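# Unplug the clipped cord from the power strip

## Task

Pull out of the power strip the plug whose cord passes through the wire clip on that strip. At the end no gripper may be holding any other loose object, and the plug must lie away from the wire clip, not caught in it.

## Robot and tools

Robot: two arms, left_arm and right_arm, each a six-joint arm with a two-finger parallel gripper and a fisheye camera on its wrist. The fingers point along the gripper's +z axis and separate along its y axis. end_effector_position is the spot between the finger pads, roughly 1 cm back from the tips. Bases in the scene frame: left_arm at (+0.009, +0.312, 0) m, right_arm at (+0.015, -0.245, 0) m, both turned only slightly about z.

Frames: the scene frame has its origin at table-top height, halfway between the two nominal bases; +x points out over the table, +z up, and left_arm sits on the +y side (arm names do not match image left/right). Each arm reports its hand pose, Hand target, velocities and wrist-camera pose in its own base frame. Fixed cameras and the table use the scene frame. Offsets move along the arm's own base axes, and rotations turn about the Hand target's position.

The row: every motion command is a row of 14 numbers, each in [-1, 1]: dx, dy, dz, rx, ry, rz, opening for left_arm, then the same seven for right_arm. Both arms are always included. The first six of each arm are an offset (not a pose) from that arm's Hand target as it was when the action or call began; 1.0 equals 0.6 m of translation or 180 degrees of rotation, and rx, ry, rz form a single rotation vector. Repeating an offset in a new call moves further. All six zero means: go to (or hold) the current Hand target. opening is absolute, not an offset: +1 is fully open (0.094 m), -1 closed. A 0 opening is a real command (half open), so to keep a gripper as it is, resend its present opening.

execute_actions(actions, cameras): actions is a list of actions; each action is a list of up to 15 rows, one per 1/30 s step; a short list holds its final row for the remaining steps. Every row in an action counts from the action's start pose, not the previous row. Images return only for an empty actions list or when cameras names them.

move(target, speed, blend, opening_speed, grip_force, blocking, cameras): target is one 14-number row or a list of up to 15 rows; every row in the list is an offset from the same starting Hand targets. The grippers follow straight lines there without avoiding obstacles, all paths finishing together, capped at 10 s total. speed is the top path speed in m/s, 0.002 to 2.9 (default 0.25; rotation up to twice that in rad/s), one value or one per target. blend (m) rounds corners in a list; 0 stops at each. opening_speed is how fast the opening changes, per second on the -1..+1 scale, at least 0.2; use it to close gently. grip_force is the pad force limit in N, 10 to 50, one value or one per arm; it persists, and lower values close slowly. blocking=false returns after about 0.5 s while the move continues. The result adds a move: line saying done, off_target, moving, held or fault, plus limits=paced (pose clipped) or limits=held (steps withheld).

wait(seconds 0 to 10) lets time pass with commands held. stop brakes a running move. zoom_image(camera, region [x0, y0, x1, y1] in pixels, at most 504 by 504) enlarges part of the latest image of cam_high, cam_low, cam_left_wrist or cam_right_wrist (all 672x504). read_manual gives licence text only. finished_scene(scene) ends the scene irreversibly; make no other call after it in that reply.

Results: end_effector_position (m) and end_effector_quat_wxyz per arm in its base frame; Hand target (the last commanded pose after clipping, the base for the next offsets); Tool commands; grip_measured (finger opening on the command scale, a little wide when empty and slightly narrower than a hard held part); grip_effort_nm (gripper motor effort, negative closing, not a pad force); Joint positions (last number is opening in metres), joint torques, joint velocities (may read within noise), and step readings for action calls. The gripper often stops a few cm short of its target because of friction and weight; that is not proof of contact. Any new command re-requests the target; send the remaining gap as an offset if needed. Orientation commands are clipped to 40 degrees from the current orientation each step.

Order of work: look with cameras, locate the strip, clip and plug, approach from above at modest speed, grasp the plug, pull it out along the socket axis and set it down on the table clear of the clip, then open and withdraw so nothing else is held.

Avoid: fast contacts, slams and hard pushes; dropping parts or releasing moving parts; letting anything fall or be left off the table (that fails); the two arms, grippers or wrist cameras touching, or a gripper closing on the other arm's fingers; strain on a wrist camera cable; paths passing near an arm's own base; pressing against unreachable poses or keeping arms stretched, which heats motors (MOTOR HOT at 75 °C, a fault folds the arm at 90 °C, it drops at 100 °C). Loose objects may occasionally be nudged by outside pushes.

Each tool is called after ">>>" as name(argument=value, ...), one argument or row to a line, values as JSON.

## Session

>>> execute_actions(
  actions=[],
)

Scene clock: 0.00 s.
left_arm: end_effector_position=(+0.1994, +0.0615, +0.1172) grip_measured=+1.000 grip_effort_nm=n/a end_effector_quat_wxyz=(+0.523, -0.359, +0.773, +0.022) | right_arm: end_effector_position=(+0.3406, +0.0614, +0.0786) grip_measured=+1.000 grip_effort_nm=n/a end_effector_quat_wxyz=(+0.505, -0.180, +0.845, +0.000)
Joint positions: left_arm=[-0.234 0.158 0.23 -0.661 -0.622 -0.763 0.094] | right_arm=[0.148 1.264 0.292 0.458 -0.053 -0.24 0.094]
Joint velocities: within noise
Joint torques (N m): no reading
Heat: left arm: 33 °C; right arm: 31 °C.
Hand target: left_arm +0.1992, +0.0627, +0.1224; +0.529, -0.360, +0.768, +0.022 | right_arm +0.3417, +0.0617, +0.0814; +0.507, -0.179, +0.843, +0.000
Tool commands: left_gripper/opening=+1.0 right_gripper/opening=+1.0

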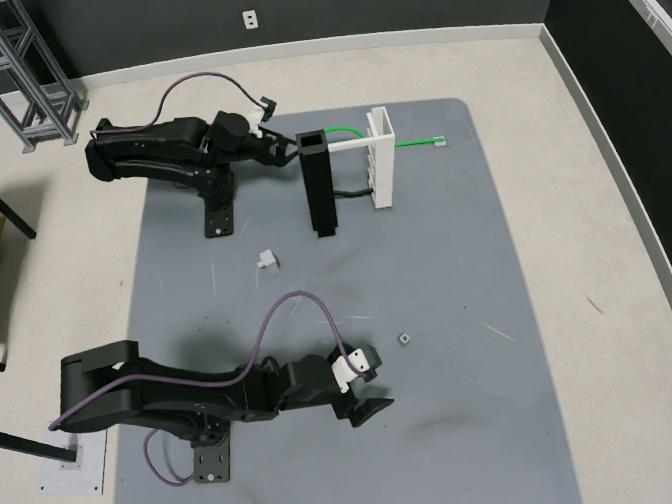

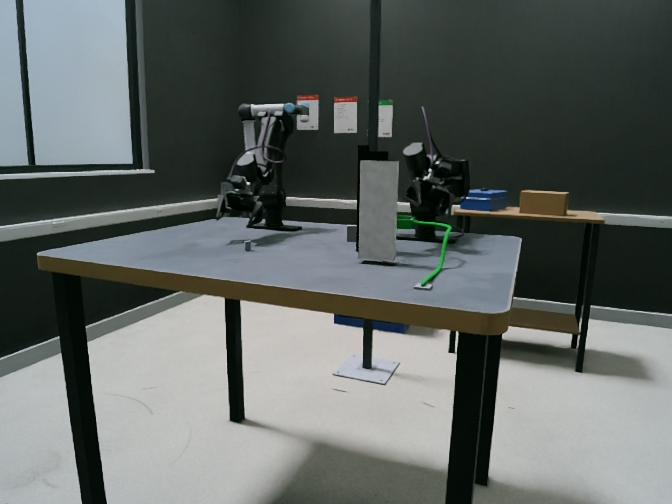

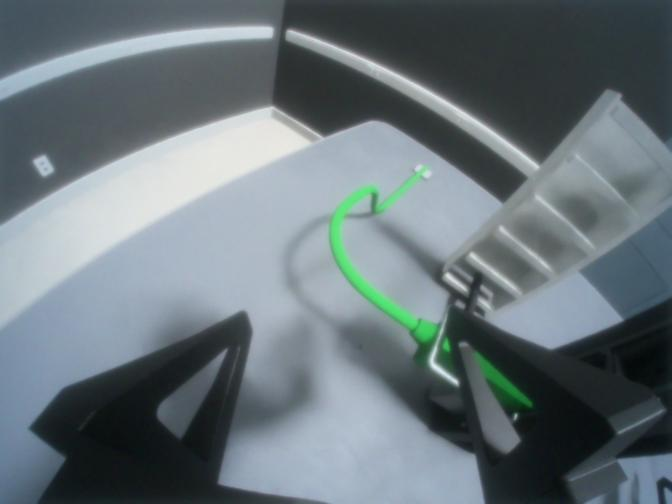

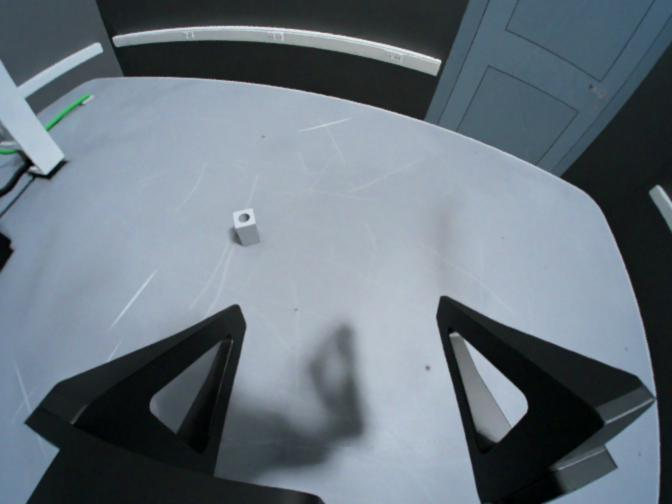

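>>> zoom_image(
  camera="cam_high",
  region=[240, 80, 460, 245],
)

>>> zoom_image(
  camera="cam_left_wrist",
  region=[320, 80, 672, 440],
)

>>> zoom_image(
  camera="cam_low",
  region=[330, 130, 510, 300],
)

>>> zoom_image(
  camera="cam_right_wrist",
  region=[0, 50, 130, 280],
)

Scaled by 2.291.

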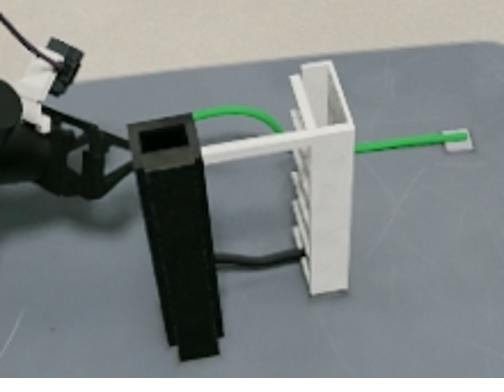

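Scaled by 1.400 from the camera's 672x504 image, which has a finer 960x720 frame.

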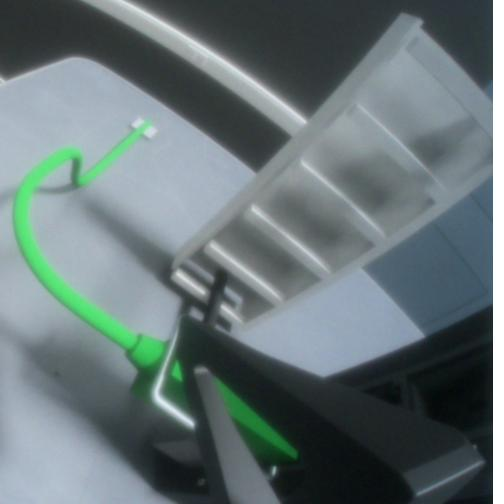

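Scaled by 2.800.

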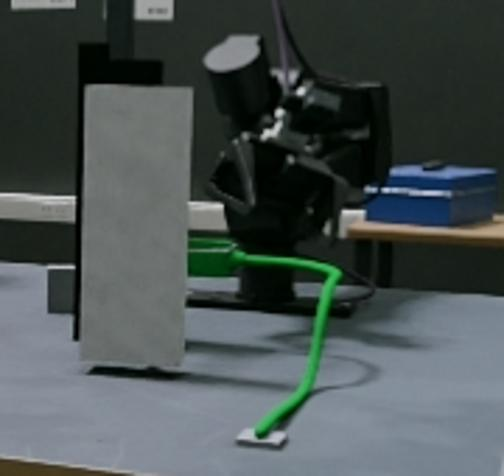

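Scaled by 2.191 from the camera's 672x504 image, which has a finer 960x720 frame.

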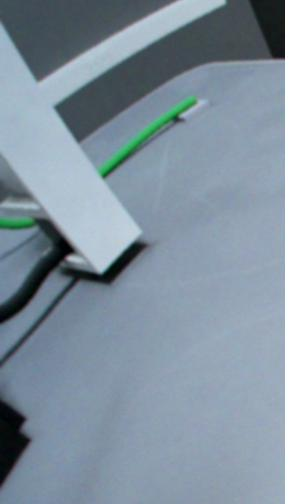

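>>> move(
  target=[
    [-0.05, 0.06, 0.1, 0, 0, 0, 1, 0, 0, 0, 0, 0, 0, 1],
    [-0.03, 0.1, 0.25, 0, 0, -0.2, 1, 0, 0, 0.2, 0, 0, 0, 1],
  ],
  blend=0.03,
  speed=0.3,
  cameras=["all"],
)

Scene clock: 38.47 s.
left_arm: end_effector_position=(+0.1779, +0.1232, +0.2599) grip_measured=+1.000 grip_effort_nm=-0.01 end_effector_quat_wxyz=(+0.493, -0.119, +0.850, -0.142) | right_arm: end_effector_position=(+0.3403, +0.0614, +0.1860) grip_measured=+1.000 grip_effort_nm=-0.03 end_effector_quat_wxyz=(+0.491, -0.181, +0.852, +0.000)
Joint positions: left_arm=[1.423 1.105 1.109 -1.562 1.078 1.138 0.094] | right_arm=[0.148 1.015 0.667 -0.196 -0.053 -0.24 0.094]
Joint torques (N m): left_arm=[-0.29 -1.98 8.96 0.52 1.03 0.16] | right_arm=[-0.01 -3.92 10.51 1.71 0 0]
Heat: left arm: 39 °C; right arm: 32 °C.
Hand target: left_arm +0.1812, +0.1226, +0.2723; +0.510, -0.105, +0.842, -0.142 | right_arm +0.3418, +0.0617, +0.2015; +0.507, -0.179, +0.843, +0.000
Off the commanded pose: left_arm 0.013 m, 3 deg | right_arm 0.015 m, 2 deg.
joint sent to its limit (left arm) — joint 4 (wrist pitch), lower limit. The joint targets still meet the commanded pose.
move: off_target (left_arm, right_arm)
camera_calibration:
cam_left_wrist: T_world_to_cam=[[0.0751575, -0.95786, 0.277229, 0.0358387], [-0.814177, -0.219462, -0.537543, 0.348593], [0.575732, -0.185313, -0.796361, 0.226823], [0, 0, 0, 1]] pos_world=[0.150534, 0.152865, 0.358081]
cam_right_wrist: T_world_to_cam=[[0.291598, -0.952909, 0.0832734, -0.0553203], [-0.803625, -0.29127, -0.518989, 0.419768], [0.518804, 0.0844157, -0.850715, 0.07844], [0, 0, 0, 1]] pos_world=[0.312772, 0.0629287, 0.289192]

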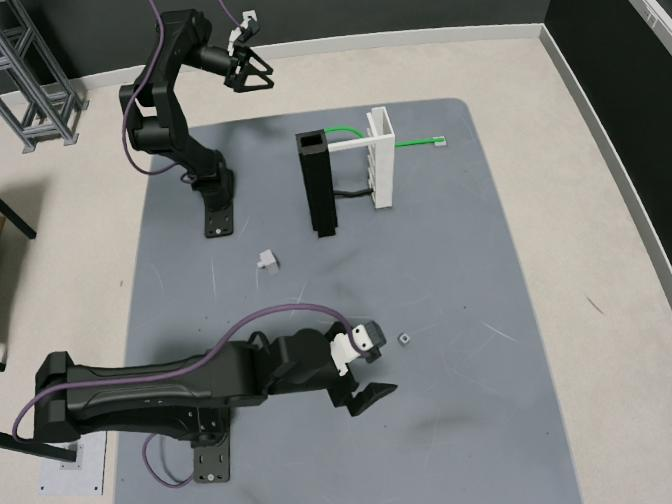

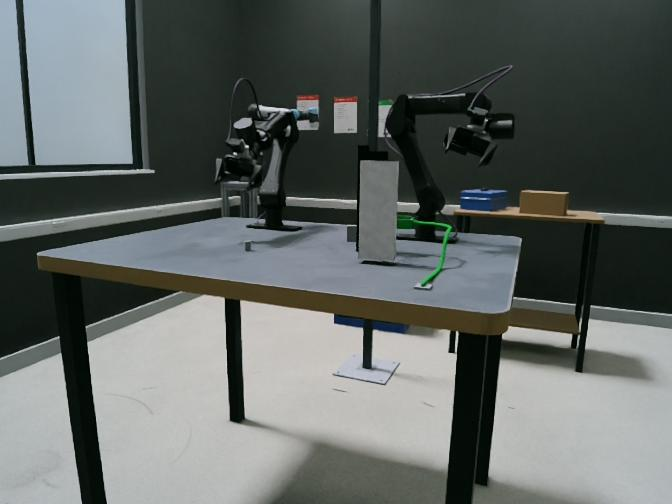

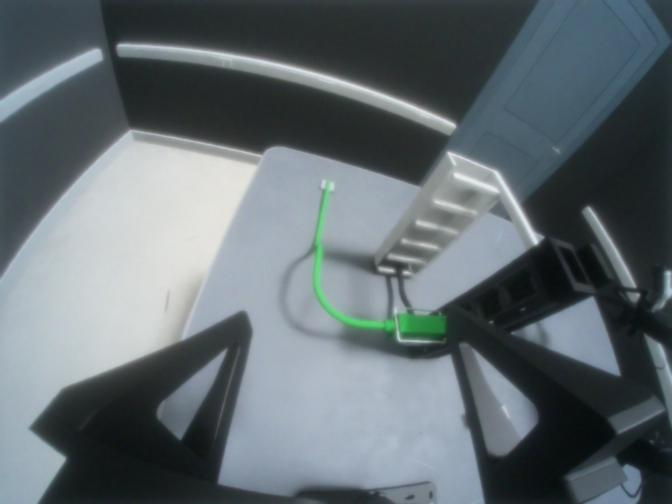

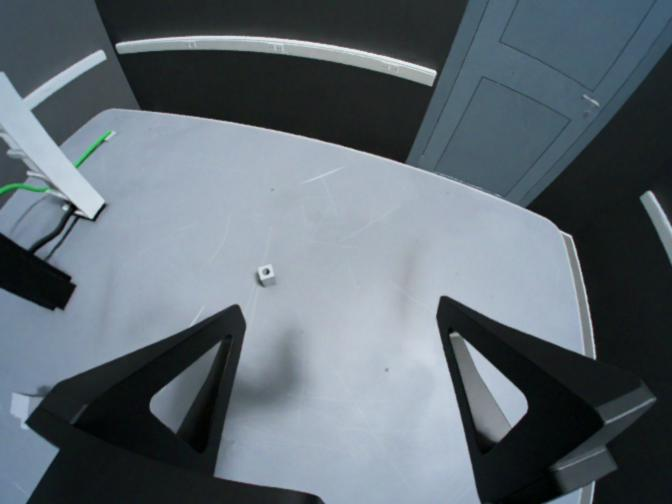

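>>> zoom_image(
  camera="cam_left_wrist",
  region=[340, 230, 620, 440],
)

>>> zoom_image(
  camera="cam_left_wrist",
  region=[360, 280, 500, 385],
)

Scaled by 1.800 from the camera's 672x504 image, which has a finer 960x720 frame.

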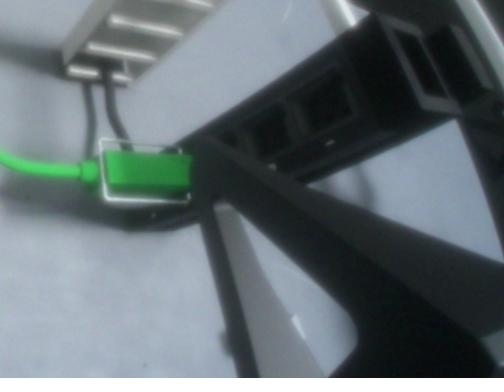

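Scaled by 3.600 from the camera's 672x504 image, which has a finer 960x720 frame.

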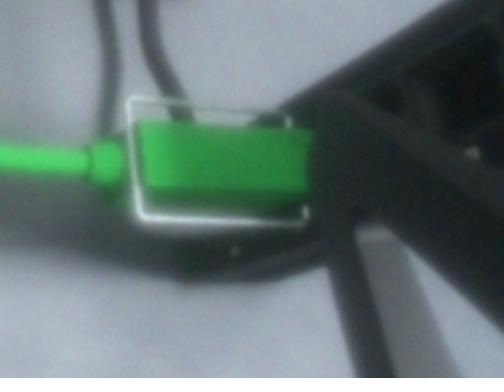

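>>> move(
  target=[
    [0.135, -0.04, 0.03, -0.1867, 0.3307, 0.3738, 1, 0, 0, 0, 0, 0, 0, 1],
  ],
  speed=0.25,
  cameras=["all"],
)

Scene clock: 100.43 s.
left_arm: end_effector_position=(+0.2617, +0.0982, +0.2852) grip_measured=+1.000 grip_effort_nm=-0.01 end_effector_quat_wxyz=(-0.160, +0.695, -0.697, +0.076) | right_arm: end_effector_position=(+0.3402, +0.0614, +0.1860) grip_measured=+1.000 grip_effort_nm=-0.03 end_effector_quat_wxyz=(+0.491, -0.181, +0.852, +0.000)
Joint positions: left_arm=[0.359 1.428 1.777 -1.563 0.006 -1.209 0.094] | right_arm=[0.148 1.015 0.667 -0.196 -0.053 -0.24 0.094]
Joint torques (N m): left_arm=[-0.24 -4.05 8.61 1.1 -0.05 -0.07] | right_arm=[-0.01 -3.92 10.51 1.71 0 0]
Heat: left arm: 38 °C; right arm: 36 °C.
Hand target: left_arm +0.2622, +0.0986, +0.2903; +0.000, +0.707, -0.707, +0.000 | right_arm +0.3418, +0.0617, +0.2014; +0.507, -0.179, +0.843, +0.000
Off the commanded pose: left_arm 0.005 m, 20 deg | right_arm 0.016 m, 2 deg.
joint sent to its limit (left arm) — joint 4 (wrist pitch), lower limit. The joint targets are off in orientation, not in position.
move: off_target (left_arm, right_arm)
camera_calibration:
cam_left_wrist: T_world_to_cam=[[0.959191, -0.0838422, 0.270041, -0.316544], [-0.162138, -0.945508, 0.282357, 0.091796], [0.231653, -0.314619, -0.920517, 0.33222], [0, 0, 0, 1]] pos_world=[0.24155, 0.164777, 0.365374]
cam_right_wrist: T_world_to_cam=[[0.291576, -0.952918, 0.0832485, -0.0552681], [-0.803828, -0.291269, -0.518674, 0.419609], [0.518501, 0.0843153, -0.85091, 0.0785646], [0, 0, 0, 1]] pos_world=[0.312673, 0.0629291, 0.289093]

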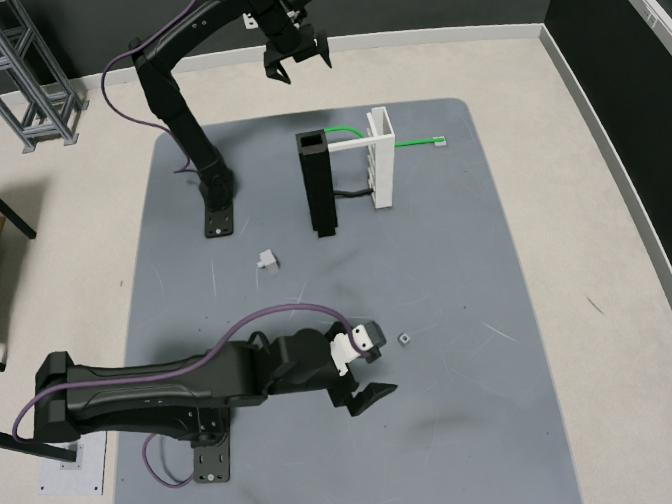

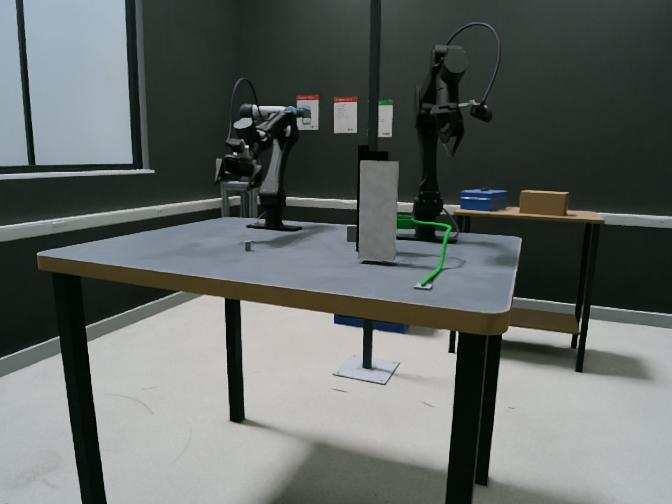

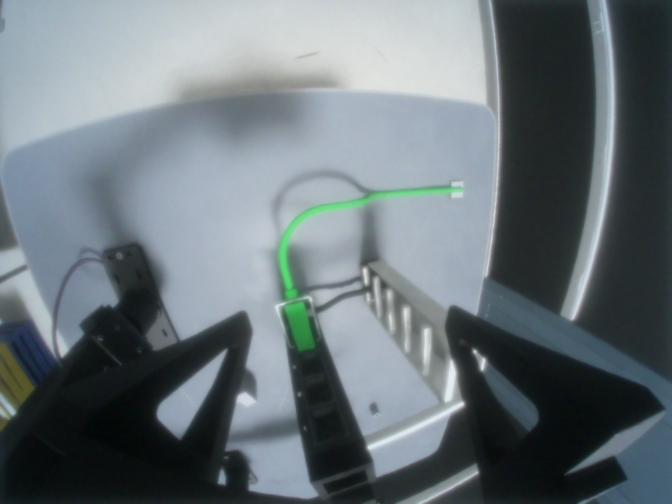

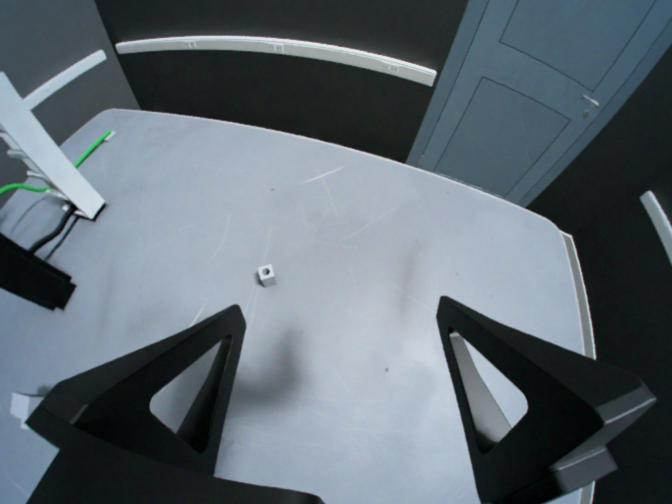

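>>> zoom_image(
  camera="cam_left_wrist",
  region=[240, 270, 360, 390],
)

>>> zoom_image(
  camera="cam_left_wrist",
  region=[220, 240, 480, 504],
)

Scaled by 4.200 from the camera's 672x504 image, which has a finer 960x720 frame.

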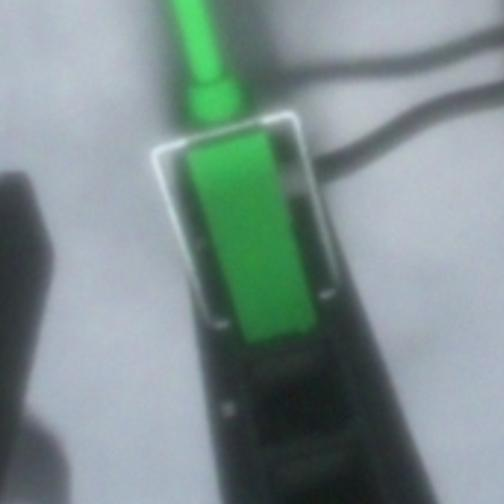

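Scaled by 1.909 from the camera's 672x504 image, which has a finer 960x720 frame.

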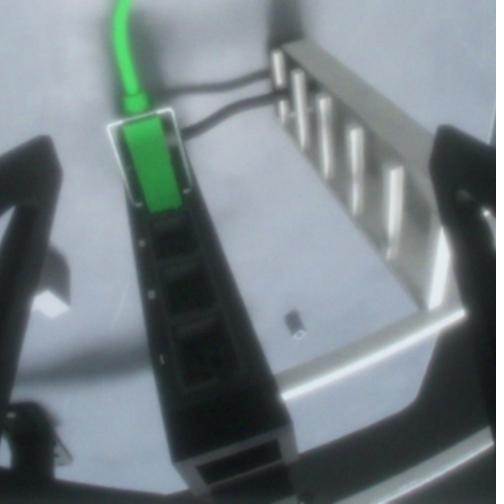

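>>> move(
  target=[0.0205, -0.1727, -0.2172, 0, 0, 0.0222, 1, 0, 0, 0, 0, 0, 0, 1],
  speed=0.2,
  cameras=["cam_left_wrist", "cam_low", "cam_high"],
)

Scene clock: 209.50 s.
left_arm: end_effector_position=(+0.2720, -0.0046, +0.1619) grip_measured=+1.000 grip_effort_nm=-0.01 end_effector_quat_wxyz=(+0.002, +0.729, -0.684, -0.001) | right_arm: end_effector_position=(+0.3402, +0.0614, +0.1860) grip_measured=+1.000 grip_effort_nm=-0.03 end_effector_quat_wxyz=(+0.491, -0.181, +0.852, +0.000)
Joint positions: left_arm=[-0.019 1.582 1.46 -1.454 0.002 -1.654 0.094] | right_arm=[0.148 1.015 0.667 -0.196 -0.053 -0.24 0.094]
Joint torques (N m): left_arm=[-0.14 -6.35 6.38 0.77 0 -0.11] | right_arm=[-0.01 -3.92 10.51 1.71 0.01 0]
Heat: left arm: 39 °C; right arm: 37 °C.
Hand target: left_arm +0.2745, -0.0049, +0.1600; +0.000, +0.732, -0.682, +0.000 | right_arm +0.3418, +0.0617, +0.2015; +0.507, -0.179, +0.843, +0.000
Off the commanded pose: left_arm 0.003 m, 0 deg | right_arm 0.016 m, 2 deg.
move: off_target (right_arm)
camera_calibration:
cam_left_wrist: T_world_to_cam=[[0.998364, -0.00420855, -0.0570159, -0.259056], [0.0207427, -0.902667, 0.429839, -0.0423667], [-0.0532754, -0.430319, -0.901104, 0.25786], [0, 0, 0, 1]] pos_world=[0.273249, 0.0716285, 0.235799]
Images, in order (width x height): cam_high 672x504, cam_low 672x504, cam_left_wrist 672x504.

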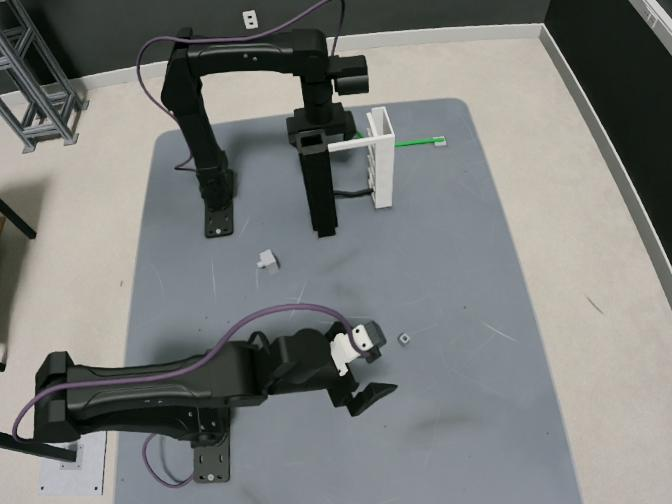

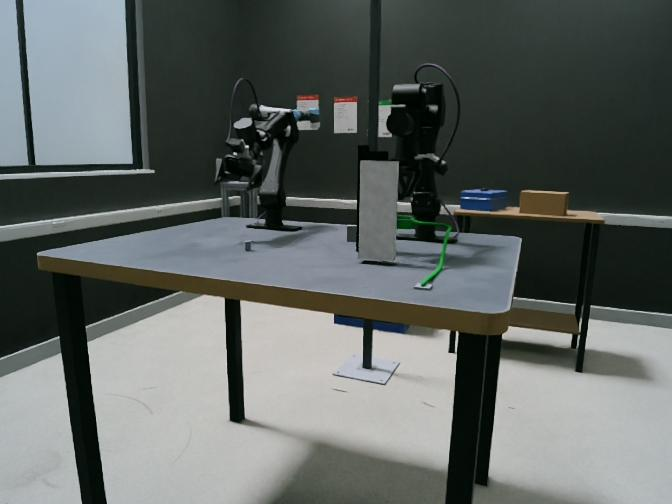

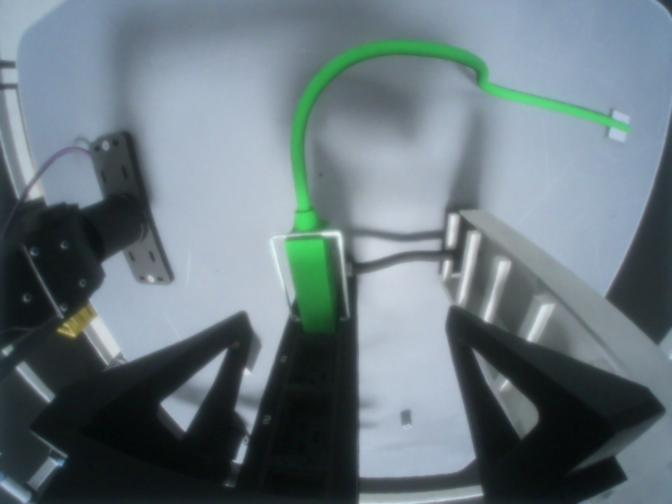

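>>> zoom_image(
  camera="cam_left_wrist",
  region=[240, 190, 400, 350],
)

>>> zoom_image(
  camera="cam_left_wrist",
  region=[230, 320, 400, 490],
)

Scaled by 3.150 from the camera's 672x504 image, which has a finer 960x720 frame.

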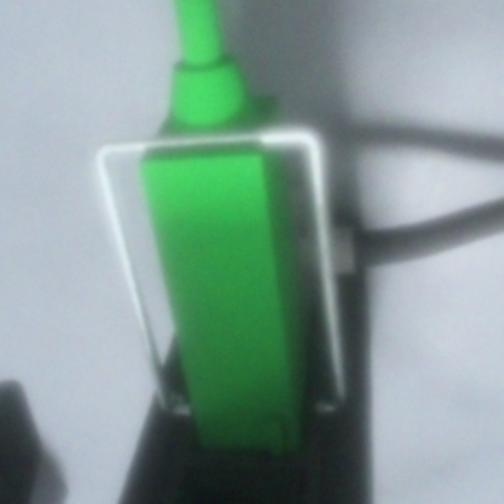

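Scaled by 2.965 from the camera's 672x504 image, which has a finer 960x720 frame.

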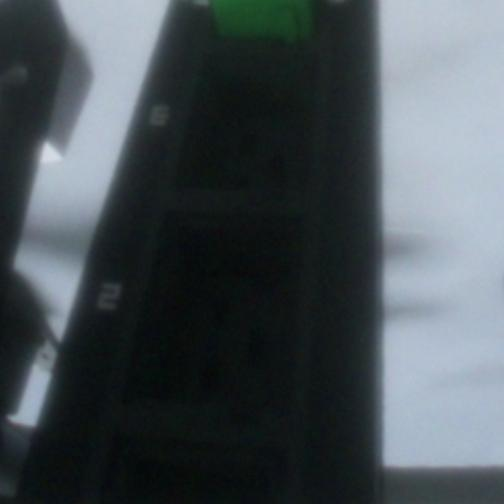

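>>> move(
  target=[
    [-0.1, 0, 0.03, 0.0213, -0.249, 0, -1, 0, 0, 0, 0, 0, 0, 1],
    [-0.145, 0, -0.05, 0.0213, -0.249, 0, -1, 0, 0, 0, 0, 0, 0, 1],
  ],
  speed=0.15,
  blend=0.02,
  cameras=["cam_left_wrist", "cam_low", "cam_high"],
)

Scene clock: 265.43 s.
left_arm: end_effector_position=(+0.1877, -0.0084, +0.1295) grip_measured=-0.986 grip_effort_nm=-0.76 end_effector_quat_wxyz=(-0.273, +0.675, -0.634, +0.259) | right_arm: end_effector_position=(+0.3402, +0.0614, +0.1860) grip_measured=+1.000 grip_effort_nm=-0.04 end_effector_quat_wxyz=(+0.491, -0.181, +0.852, +0.000)
Joint positions: left_arm=[-0.262 0.418 0.52 -0.926 -0.221 -1.808 0.001] | right_arm=[0.148 1.015 0.667 -0.196 -0.053 -0.24 0.094]
Joint torques (N m): left_arm=[-0.49 0.36 7.04 1.78 -0.41 -0.05] | right_arm=[-0.01 -3.92 10.51 1.71 0.01 0]
Heat: left arm: 37 °C; right arm: 38 °C.
Hand target: left_arm +0.1876, -0.0049, +0.1300; -0.284, +0.676, -0.630, +0.257 | right_arm +0.3418, +0.0617, +0.2015; +0.507, -0.179, +0.843, +0.000
Off the commanded pose: left_arm 0.004 m, 1 deg | right_arm 0.016 m, 2 deg.
move: off_target (right_arm)
camera_calibration:
cam_left_wrist: T_world_to_cam=[[0.753001, -0.0199732, 0.657716, -0.223331], [-0.2715, -0.919922, 0.282898, 0.0436701], [0.599397, -0.391592, -0.698125, 0.07398], [0, 0, 0, 1]] pos_world=[0.135681, 0.0646825, 0.186182]
Images, in order (width x height): cam_high 672x504, cam_low 672x504, cam_left_wrist 672x504.

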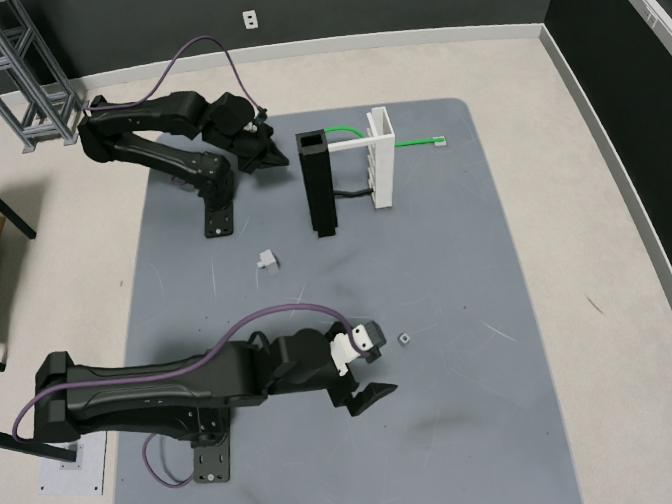

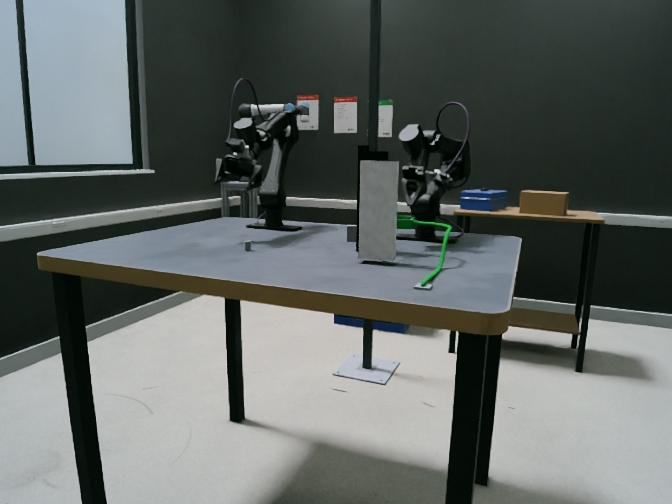

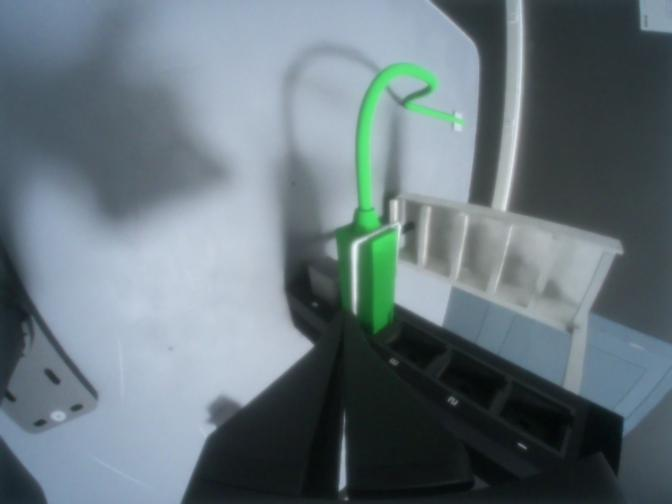

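>>> zoom_image(
  camera="cam_left_wrist",
  region=[280, 190, 440, 350],
)

Scaled by 3.150 from the camera's 672x504 image, which has a finer 960x720 frame.

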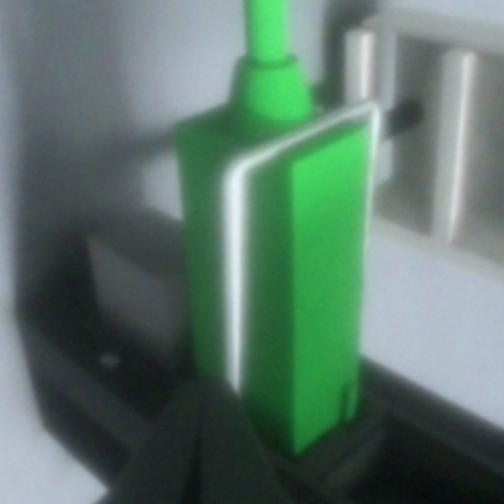

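>>> move(
  target=[0.0528, 0, -0.0698, 0, 0, 0, -1, 0, 0, 0, 0, 0, 0, 1],
  speed=0.08,
  cameras=["cam_left_wrist", "cam_low"],
)

>>> zoom_image(
  camera="cam_left_wrist",
  region=[280, 210, 460, 390],
)

Scene clock: 306.97 s.
left_arm: end_effector_position=(+0.2177, -0.0068, +0.0895) grip_measured=-0.986 grip_effort_nm=-0.75 end_effector_quat_wxyz=(-0.278, +0.677, -0.630, +0.259) | right_arm: end_effector_position=(+0.3402, +0.0614, +0.1860) grip_measured=+1.000 grip_effort_nm=-0.03 end_effector_quat_wxyz=(+0.491, -0.181, +0.852, +0.000)
Joint positions: left_arm=[-0.185 0.531 0.355 -0.632 -0.181 -1.756 0.001] | right_arm=[0.148 1.015 0.667 -0.196 -0.053 -0.24 0.094]
Joint torques (N m): left_arm=[0.5 0.81 7.24 1.95 -0.14 0.11] | right_arm=[-0.01 -3.93 10.52 1.71 0.01 0]
Heat: left arm: 36 °C; right arm: 39 °C.
Hand target: left_arm +0.2192, -0.0050, +0.0881; -0.283, +0.676, -0.630, +0.257 | right_arm +0.3418, +0.0617, +0.2015; +0.507, -0.179, +0.843, +0.000
Off the commanded pose: left_arm 0.003 m, 1 deg | right_arm 0.016 m, 2 deg.
move: off_target (right_arm)
camera_calibration:
cam_left_wrist: T_world_to_cam=[[0.748462, -0.013869, 0.663032, -0.219039], [-0.262437, -0.924362, 0.276916, 0.0630855], [0.609041, -0.381265, -0.69549, 0.0264862], [0, 0, 0, 1]] pos_world=[0.164368, 0.0653742, 0.146182]
Images, in order (width x height): cam_low 672x504, cam_left_wrist 672x504.

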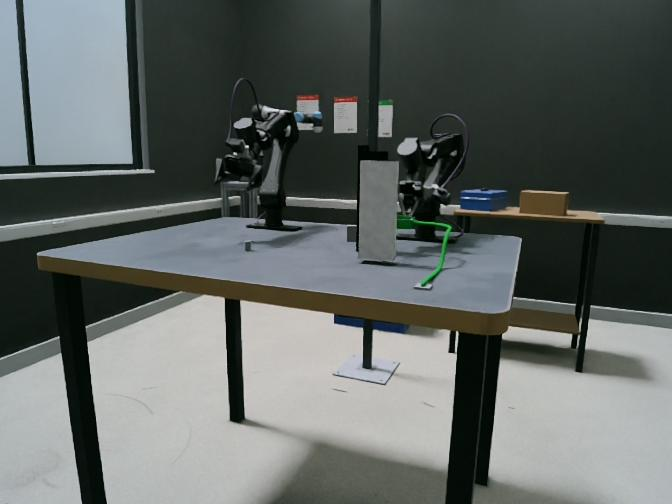

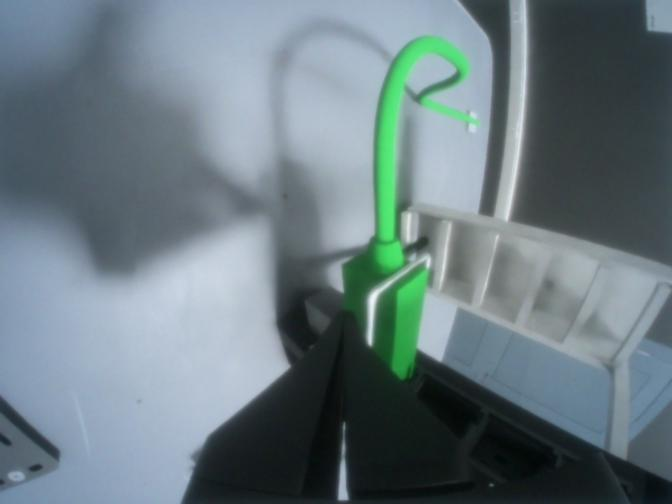

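Scaled by 2.800 from the camera's 672x504 image, which has a finer 960x720 frame.

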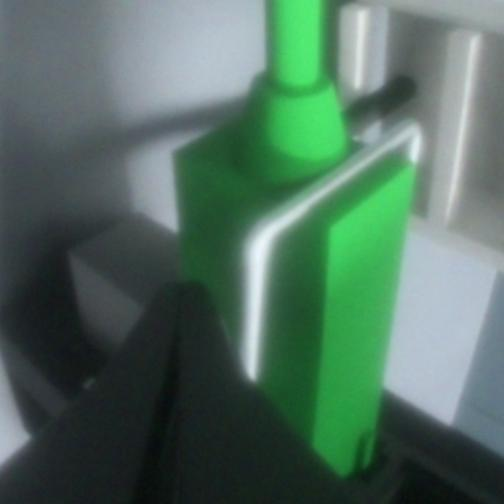

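>>> move(
  target=[
    [0.01, 0, -0.0033, 0, 0, 0, -1, 0, 0, 0, 0, 0, 0, 1],
    [0.01, 0, 0.0557, 0, 0, 0, -1, 0, 0, 0, 0, 0, 0, 1],
  ],
  speed=0.06,
  cameras=["cam_left_wrist", "cam_low"],
)

>>> zoom_image(
  camera="cam_left_wrist",
  region=[280, 210, 480, 410],
)

Scene clock: 321.10 s.
left_arm: end_effector_position=(+0.2224, -0.0075, +0.1110) grip_measured=-0.986 grip_effort_nm=-0.76 end_effector_quat_wxyz=(-0.273, +0.678, -0.634, +0.254) | right_arm: end_effector_position=(+0.3402, +0.0614, +0.1860) grip_measured=+1.000 grip_effort_nm=-0.03 end_effector_quat_wxyz=(+0.491, -0.181, +0.852, +0.000)
Joint positions: left_arm=[-0.175 0.591 0.458 -0.69 -0.168 -1.746 0.001] | right_arm=[0.148 1.015 0.667 -0.196 -0.053 -0.24 0.094]
Joint torques (N m): left_arm=[0.5 0.24 10.32 1.7 -0.19 0.09] | right_arm=[-0.01 -3.92 10.51 1.71 0.01 0]
Heat: left arm: 36 °C; right arm: 39 °C.
Hand target: left_arm +0.2253, -0.0050, +0.1215; -0.283, +0.676, -0.630, +0.257 | right_arm +0.3418, +0.0617, +0.2015; +0.507, -0.179, +0.843, +0.000
Off the commanded pose: left_arm 0.011 m, 1 deg | right_arm 0.016 m, 2 deg.
move: off_target (left_arm, right_arm)
camera_calibration:
cam_left_wrist: T_world_to_cam=[[0.758898, -0.0171977, 0.650982, -0.237796], [-0.261942, -0.923277, 0.280975, 0.0571625], [0.596204, -0.383751, -0.705178, 0.0421842], [0, 0, 0, 1]] pos_world=[0.170286, 0.0648755, 0.168487]
Images, in order (width x height): cam_low 672x504, cam_left_wrist 672x504.

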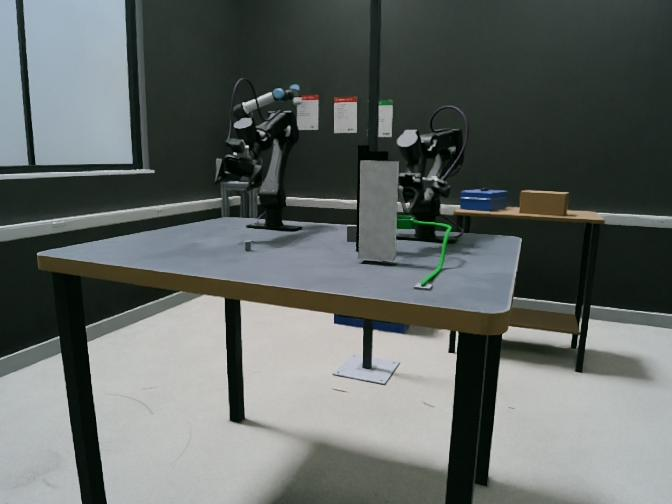

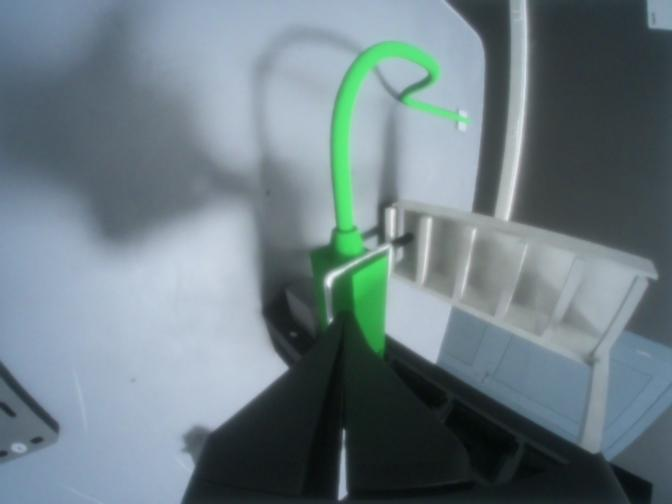

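Scaled by 2.520 from the camera's 672x504 image, which has a finer 960x720 frame.

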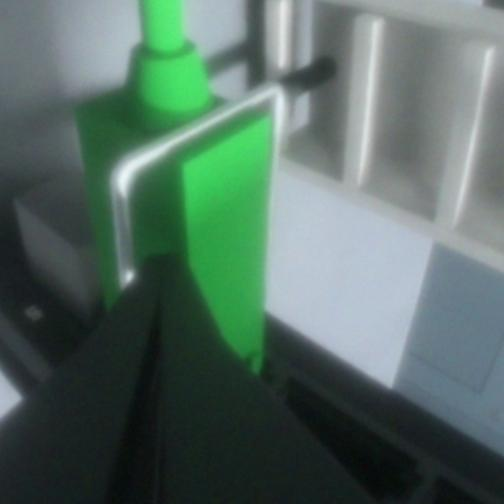

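>>> zoom_image(
  camera="cam_left_wrist",
  region=[300, 230, 400, 330],
)

>>> zoom_image(
  camera="cam_low",
  region=[340, 130, 500, 290],
)

Scaled by 5.040 from the camera's 672x504 image, which has a finer 960x720 frame.

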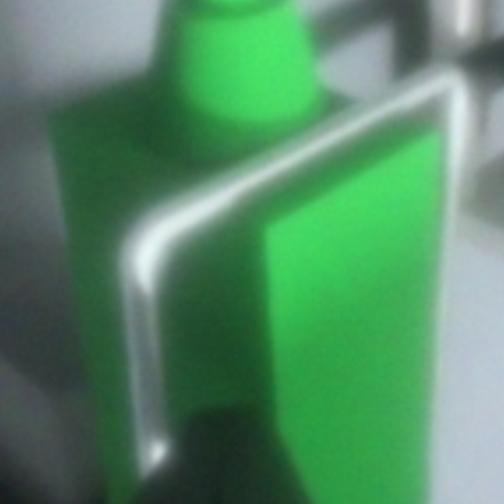

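Scaled by 3.150.

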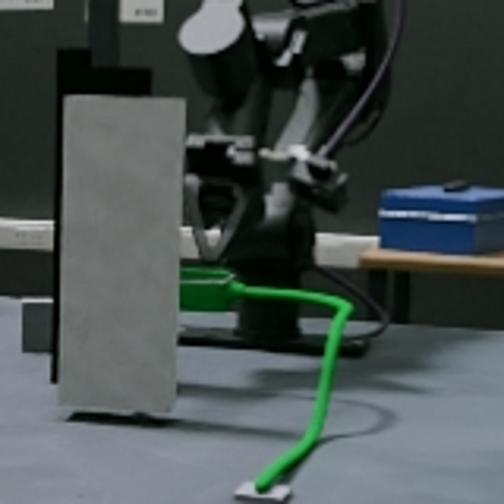

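>>> move(
  target=[
    [-0.058, 0, 0.05, 0, 0, 0, -1, 0, 0, 0, 0, 0, 0, 1],
    [-0.02, 0.012, 0.075, -0.0213, 0.249, 0, -0.8, 0, 0, 0, 0, 0, 0, 1],
    [-0.002, 0.012, 0.03, -0.0213, 0.249, 0, -0.8, 0, 0, 0, 0, 0, 0, 1],
  ],
  speed=0.12,
  blend=[0.01, 0.0, 0],
  cameras=["cam_left_wrist", "cam_low"],
)

>>> zoom_image(
  camera="cam_left_wrist",
  region=[240, 150, 460, 370],
)

Scene clock: 373.13 s.
left_arm: end_effector_position=(+0.2223, +0.0009, +0.1427) grip_measured=-0.802 grip_effort_nm=0.12 end_effector_quat_wxyz=(+0.000, +0.731, -0.682, +0.001) | right_arm: end_effector_position=(+0.3402, +0.0614, +0.1860) grip_measured=+1.000 grip_effort_nm=-0.03 end_effector_quat_wxyz=(+0.491, -0.181, +0.852, +0.000)
Joint positions: left_arm=[0.001 1.382 1.202 -1.39 0.002 -1.638 0.009] | right_arm=[0.148 1.015 0.667 -0.196 -0.053 -0.24 0.094]
Joint torques (N m): left_arm=[0.47 -4.25 6.16 0.8 0 0.04] | right_arm=[-0.01 -3.92 10.51 1.71 0 0]
Heat: left arm: 39 °C; right arm: 39 °C.
Hand target: left_arm +0.2241, +0.0022, +0.1395; +0.000, +0.732, -0.682, +0.000 | right_arm +0.3418, +0.0617, +0.2015; +0.507, -0.179, +0.843, +0.000
Off the commanded pose: left_arm 0.004 m, 0 deg | right_arm 0.016 m, 2 deg.
move: off_target (right_arm)
camera_calibration:
cam_left_wrist: T_world_to_cam=[[0.998687, 0.000810674, -0.0512283, -0.211419], [0.0227898, -0.90254, 0.430002, -0.0285585], [-0.045887, -0.430604, -0.901374, 0.238582], [0, 0, 0, 1]] pos_world=[0.22274, 0.0771307, 0.216501]
Images, in order (width x height): cam_low 672x504, cam_left_wrist 672x504.

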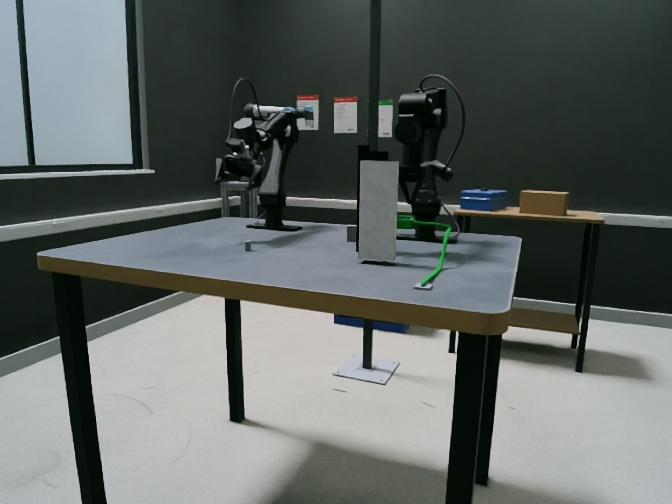

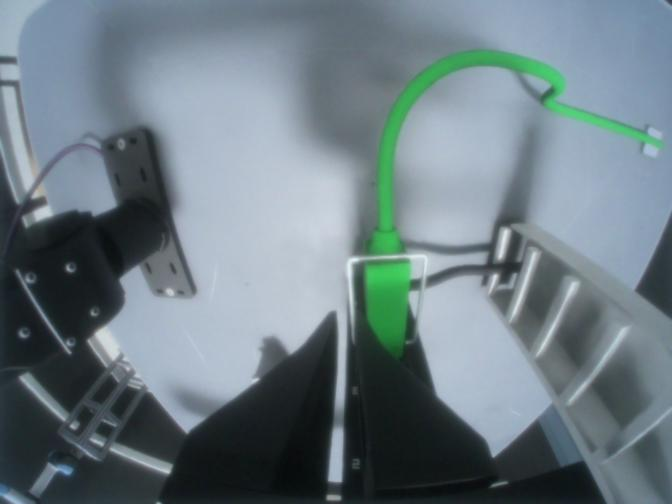

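Scaled by 2.291 from the camera's 672x504 image, which has a finer 960x720 frame.

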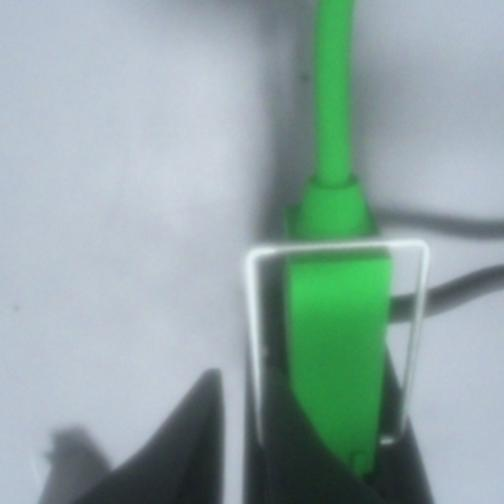

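>>> move(
  target=[0.0003, 0.0035, -0.0425, 0, 0, 0, -0.8, 0, 0, 0, 0, 0, 0, 1],
  speed=0.06,
  cameras=["cam_left_wrist"],
)

>>> zoom_image(
  camera="cam_left_wrist",
  region=[290, 240, 430, 380],
)

Scene clock: 389.33 s.
left_arm: end_effector_position=(+0.2228, +0.0029, +0.1176) grip_measured=-0.802 grip_effort_nm=0.12 end_effector_quat_wxyz=(+0.000, +0.731, -0.682, +0.002) | right_arm: end_effector_position=(+0.3402, +0.0614, +0.1860) grip_measured=+1.000 grip_effort_nm=-0.03 end_effector_quat_wxyz=(+0.491, -0.181, +0.852, +0.000)
Joint positions: left_arm=[0.01 1.382 1.103 -1.289 0.002 -1.63 0.009] | right_arm=[0.148 1.015 0.667 -0.196 -0.053 -0.24 0.094]
Joint torques (N m): left_arm=[0.49 -4.21 6.11 0.78 0 0.04] | right_arm=[-0.01 -3.92 10.51 1.71 0 0]
Heat: left arm: 38 °C; right arm: 39 °C.
Hand target: left_arm +0.2241, +0.0043, +0.1139; +0.000, +0.732, -0.682, +0.000 | right_arm +0.3418, +0.0617, +0.2015; +0.507, -0.179, +0.843, +0.000
Off the commanded pose: left_arm 0.004 m, 0 deg | right_arm 0.016 m, 2 deg.
move: off_target (right_arm)
camera_calibration:
cam_left_wrist: T_world_to_cam=[[0.998745, 0.00115427, -0.0500644, -0.213368], [0.0225996, -0.902529, 0.430036, -0.0159347], [-0.0446881, -0.430628, -0.901422, 0.216582], [0, 0, 0, 1]] pos_world=[0.223139, 0.0791309, 0.191402]
Images, in order (width x height): cam_left_wrist 672x504.

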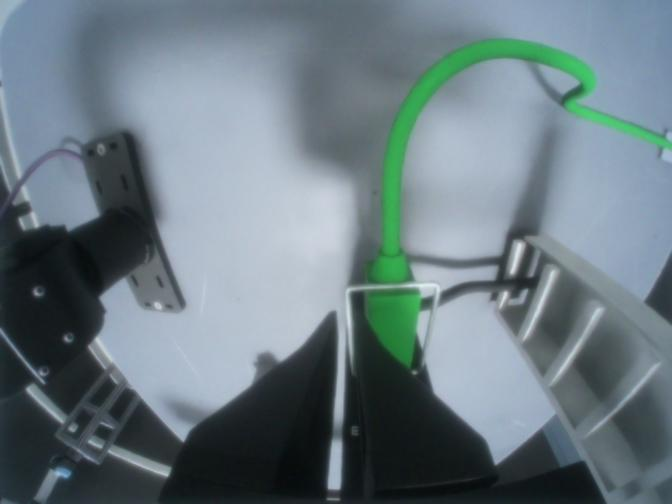

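Scaled by 3.600 from the camera's 672x504 image, which has a finer 960x720 frame.

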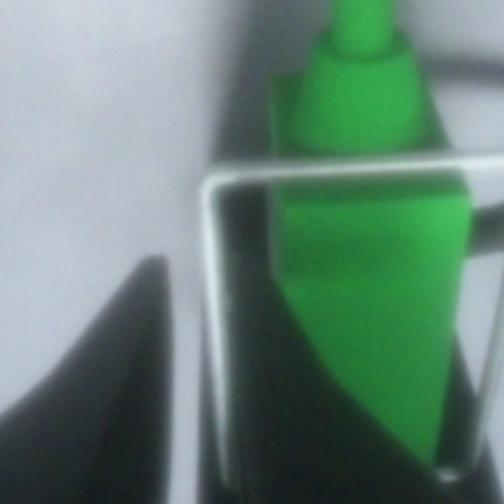

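>>> zoom_image(
  camera="cam_left_wrist",
  region=[325, 280, 385, 340],
)

>>> zoom_image(
  camera="cam_left_wrist",
  region=[320, 320, 400, 400],
)

Scaled by 8.400 from the camera's 672x504 image, which has a finer 960x720 frame.

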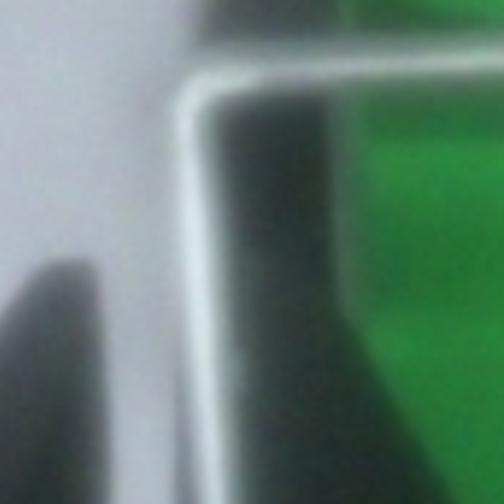

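Scaled by 6.300 from the camera's 672x504 image, which has a finer 960x720 frame.

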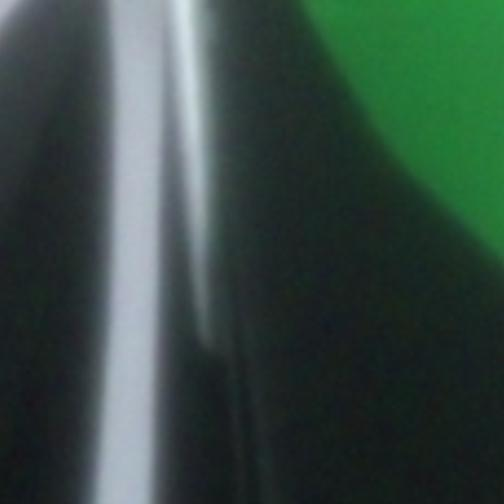

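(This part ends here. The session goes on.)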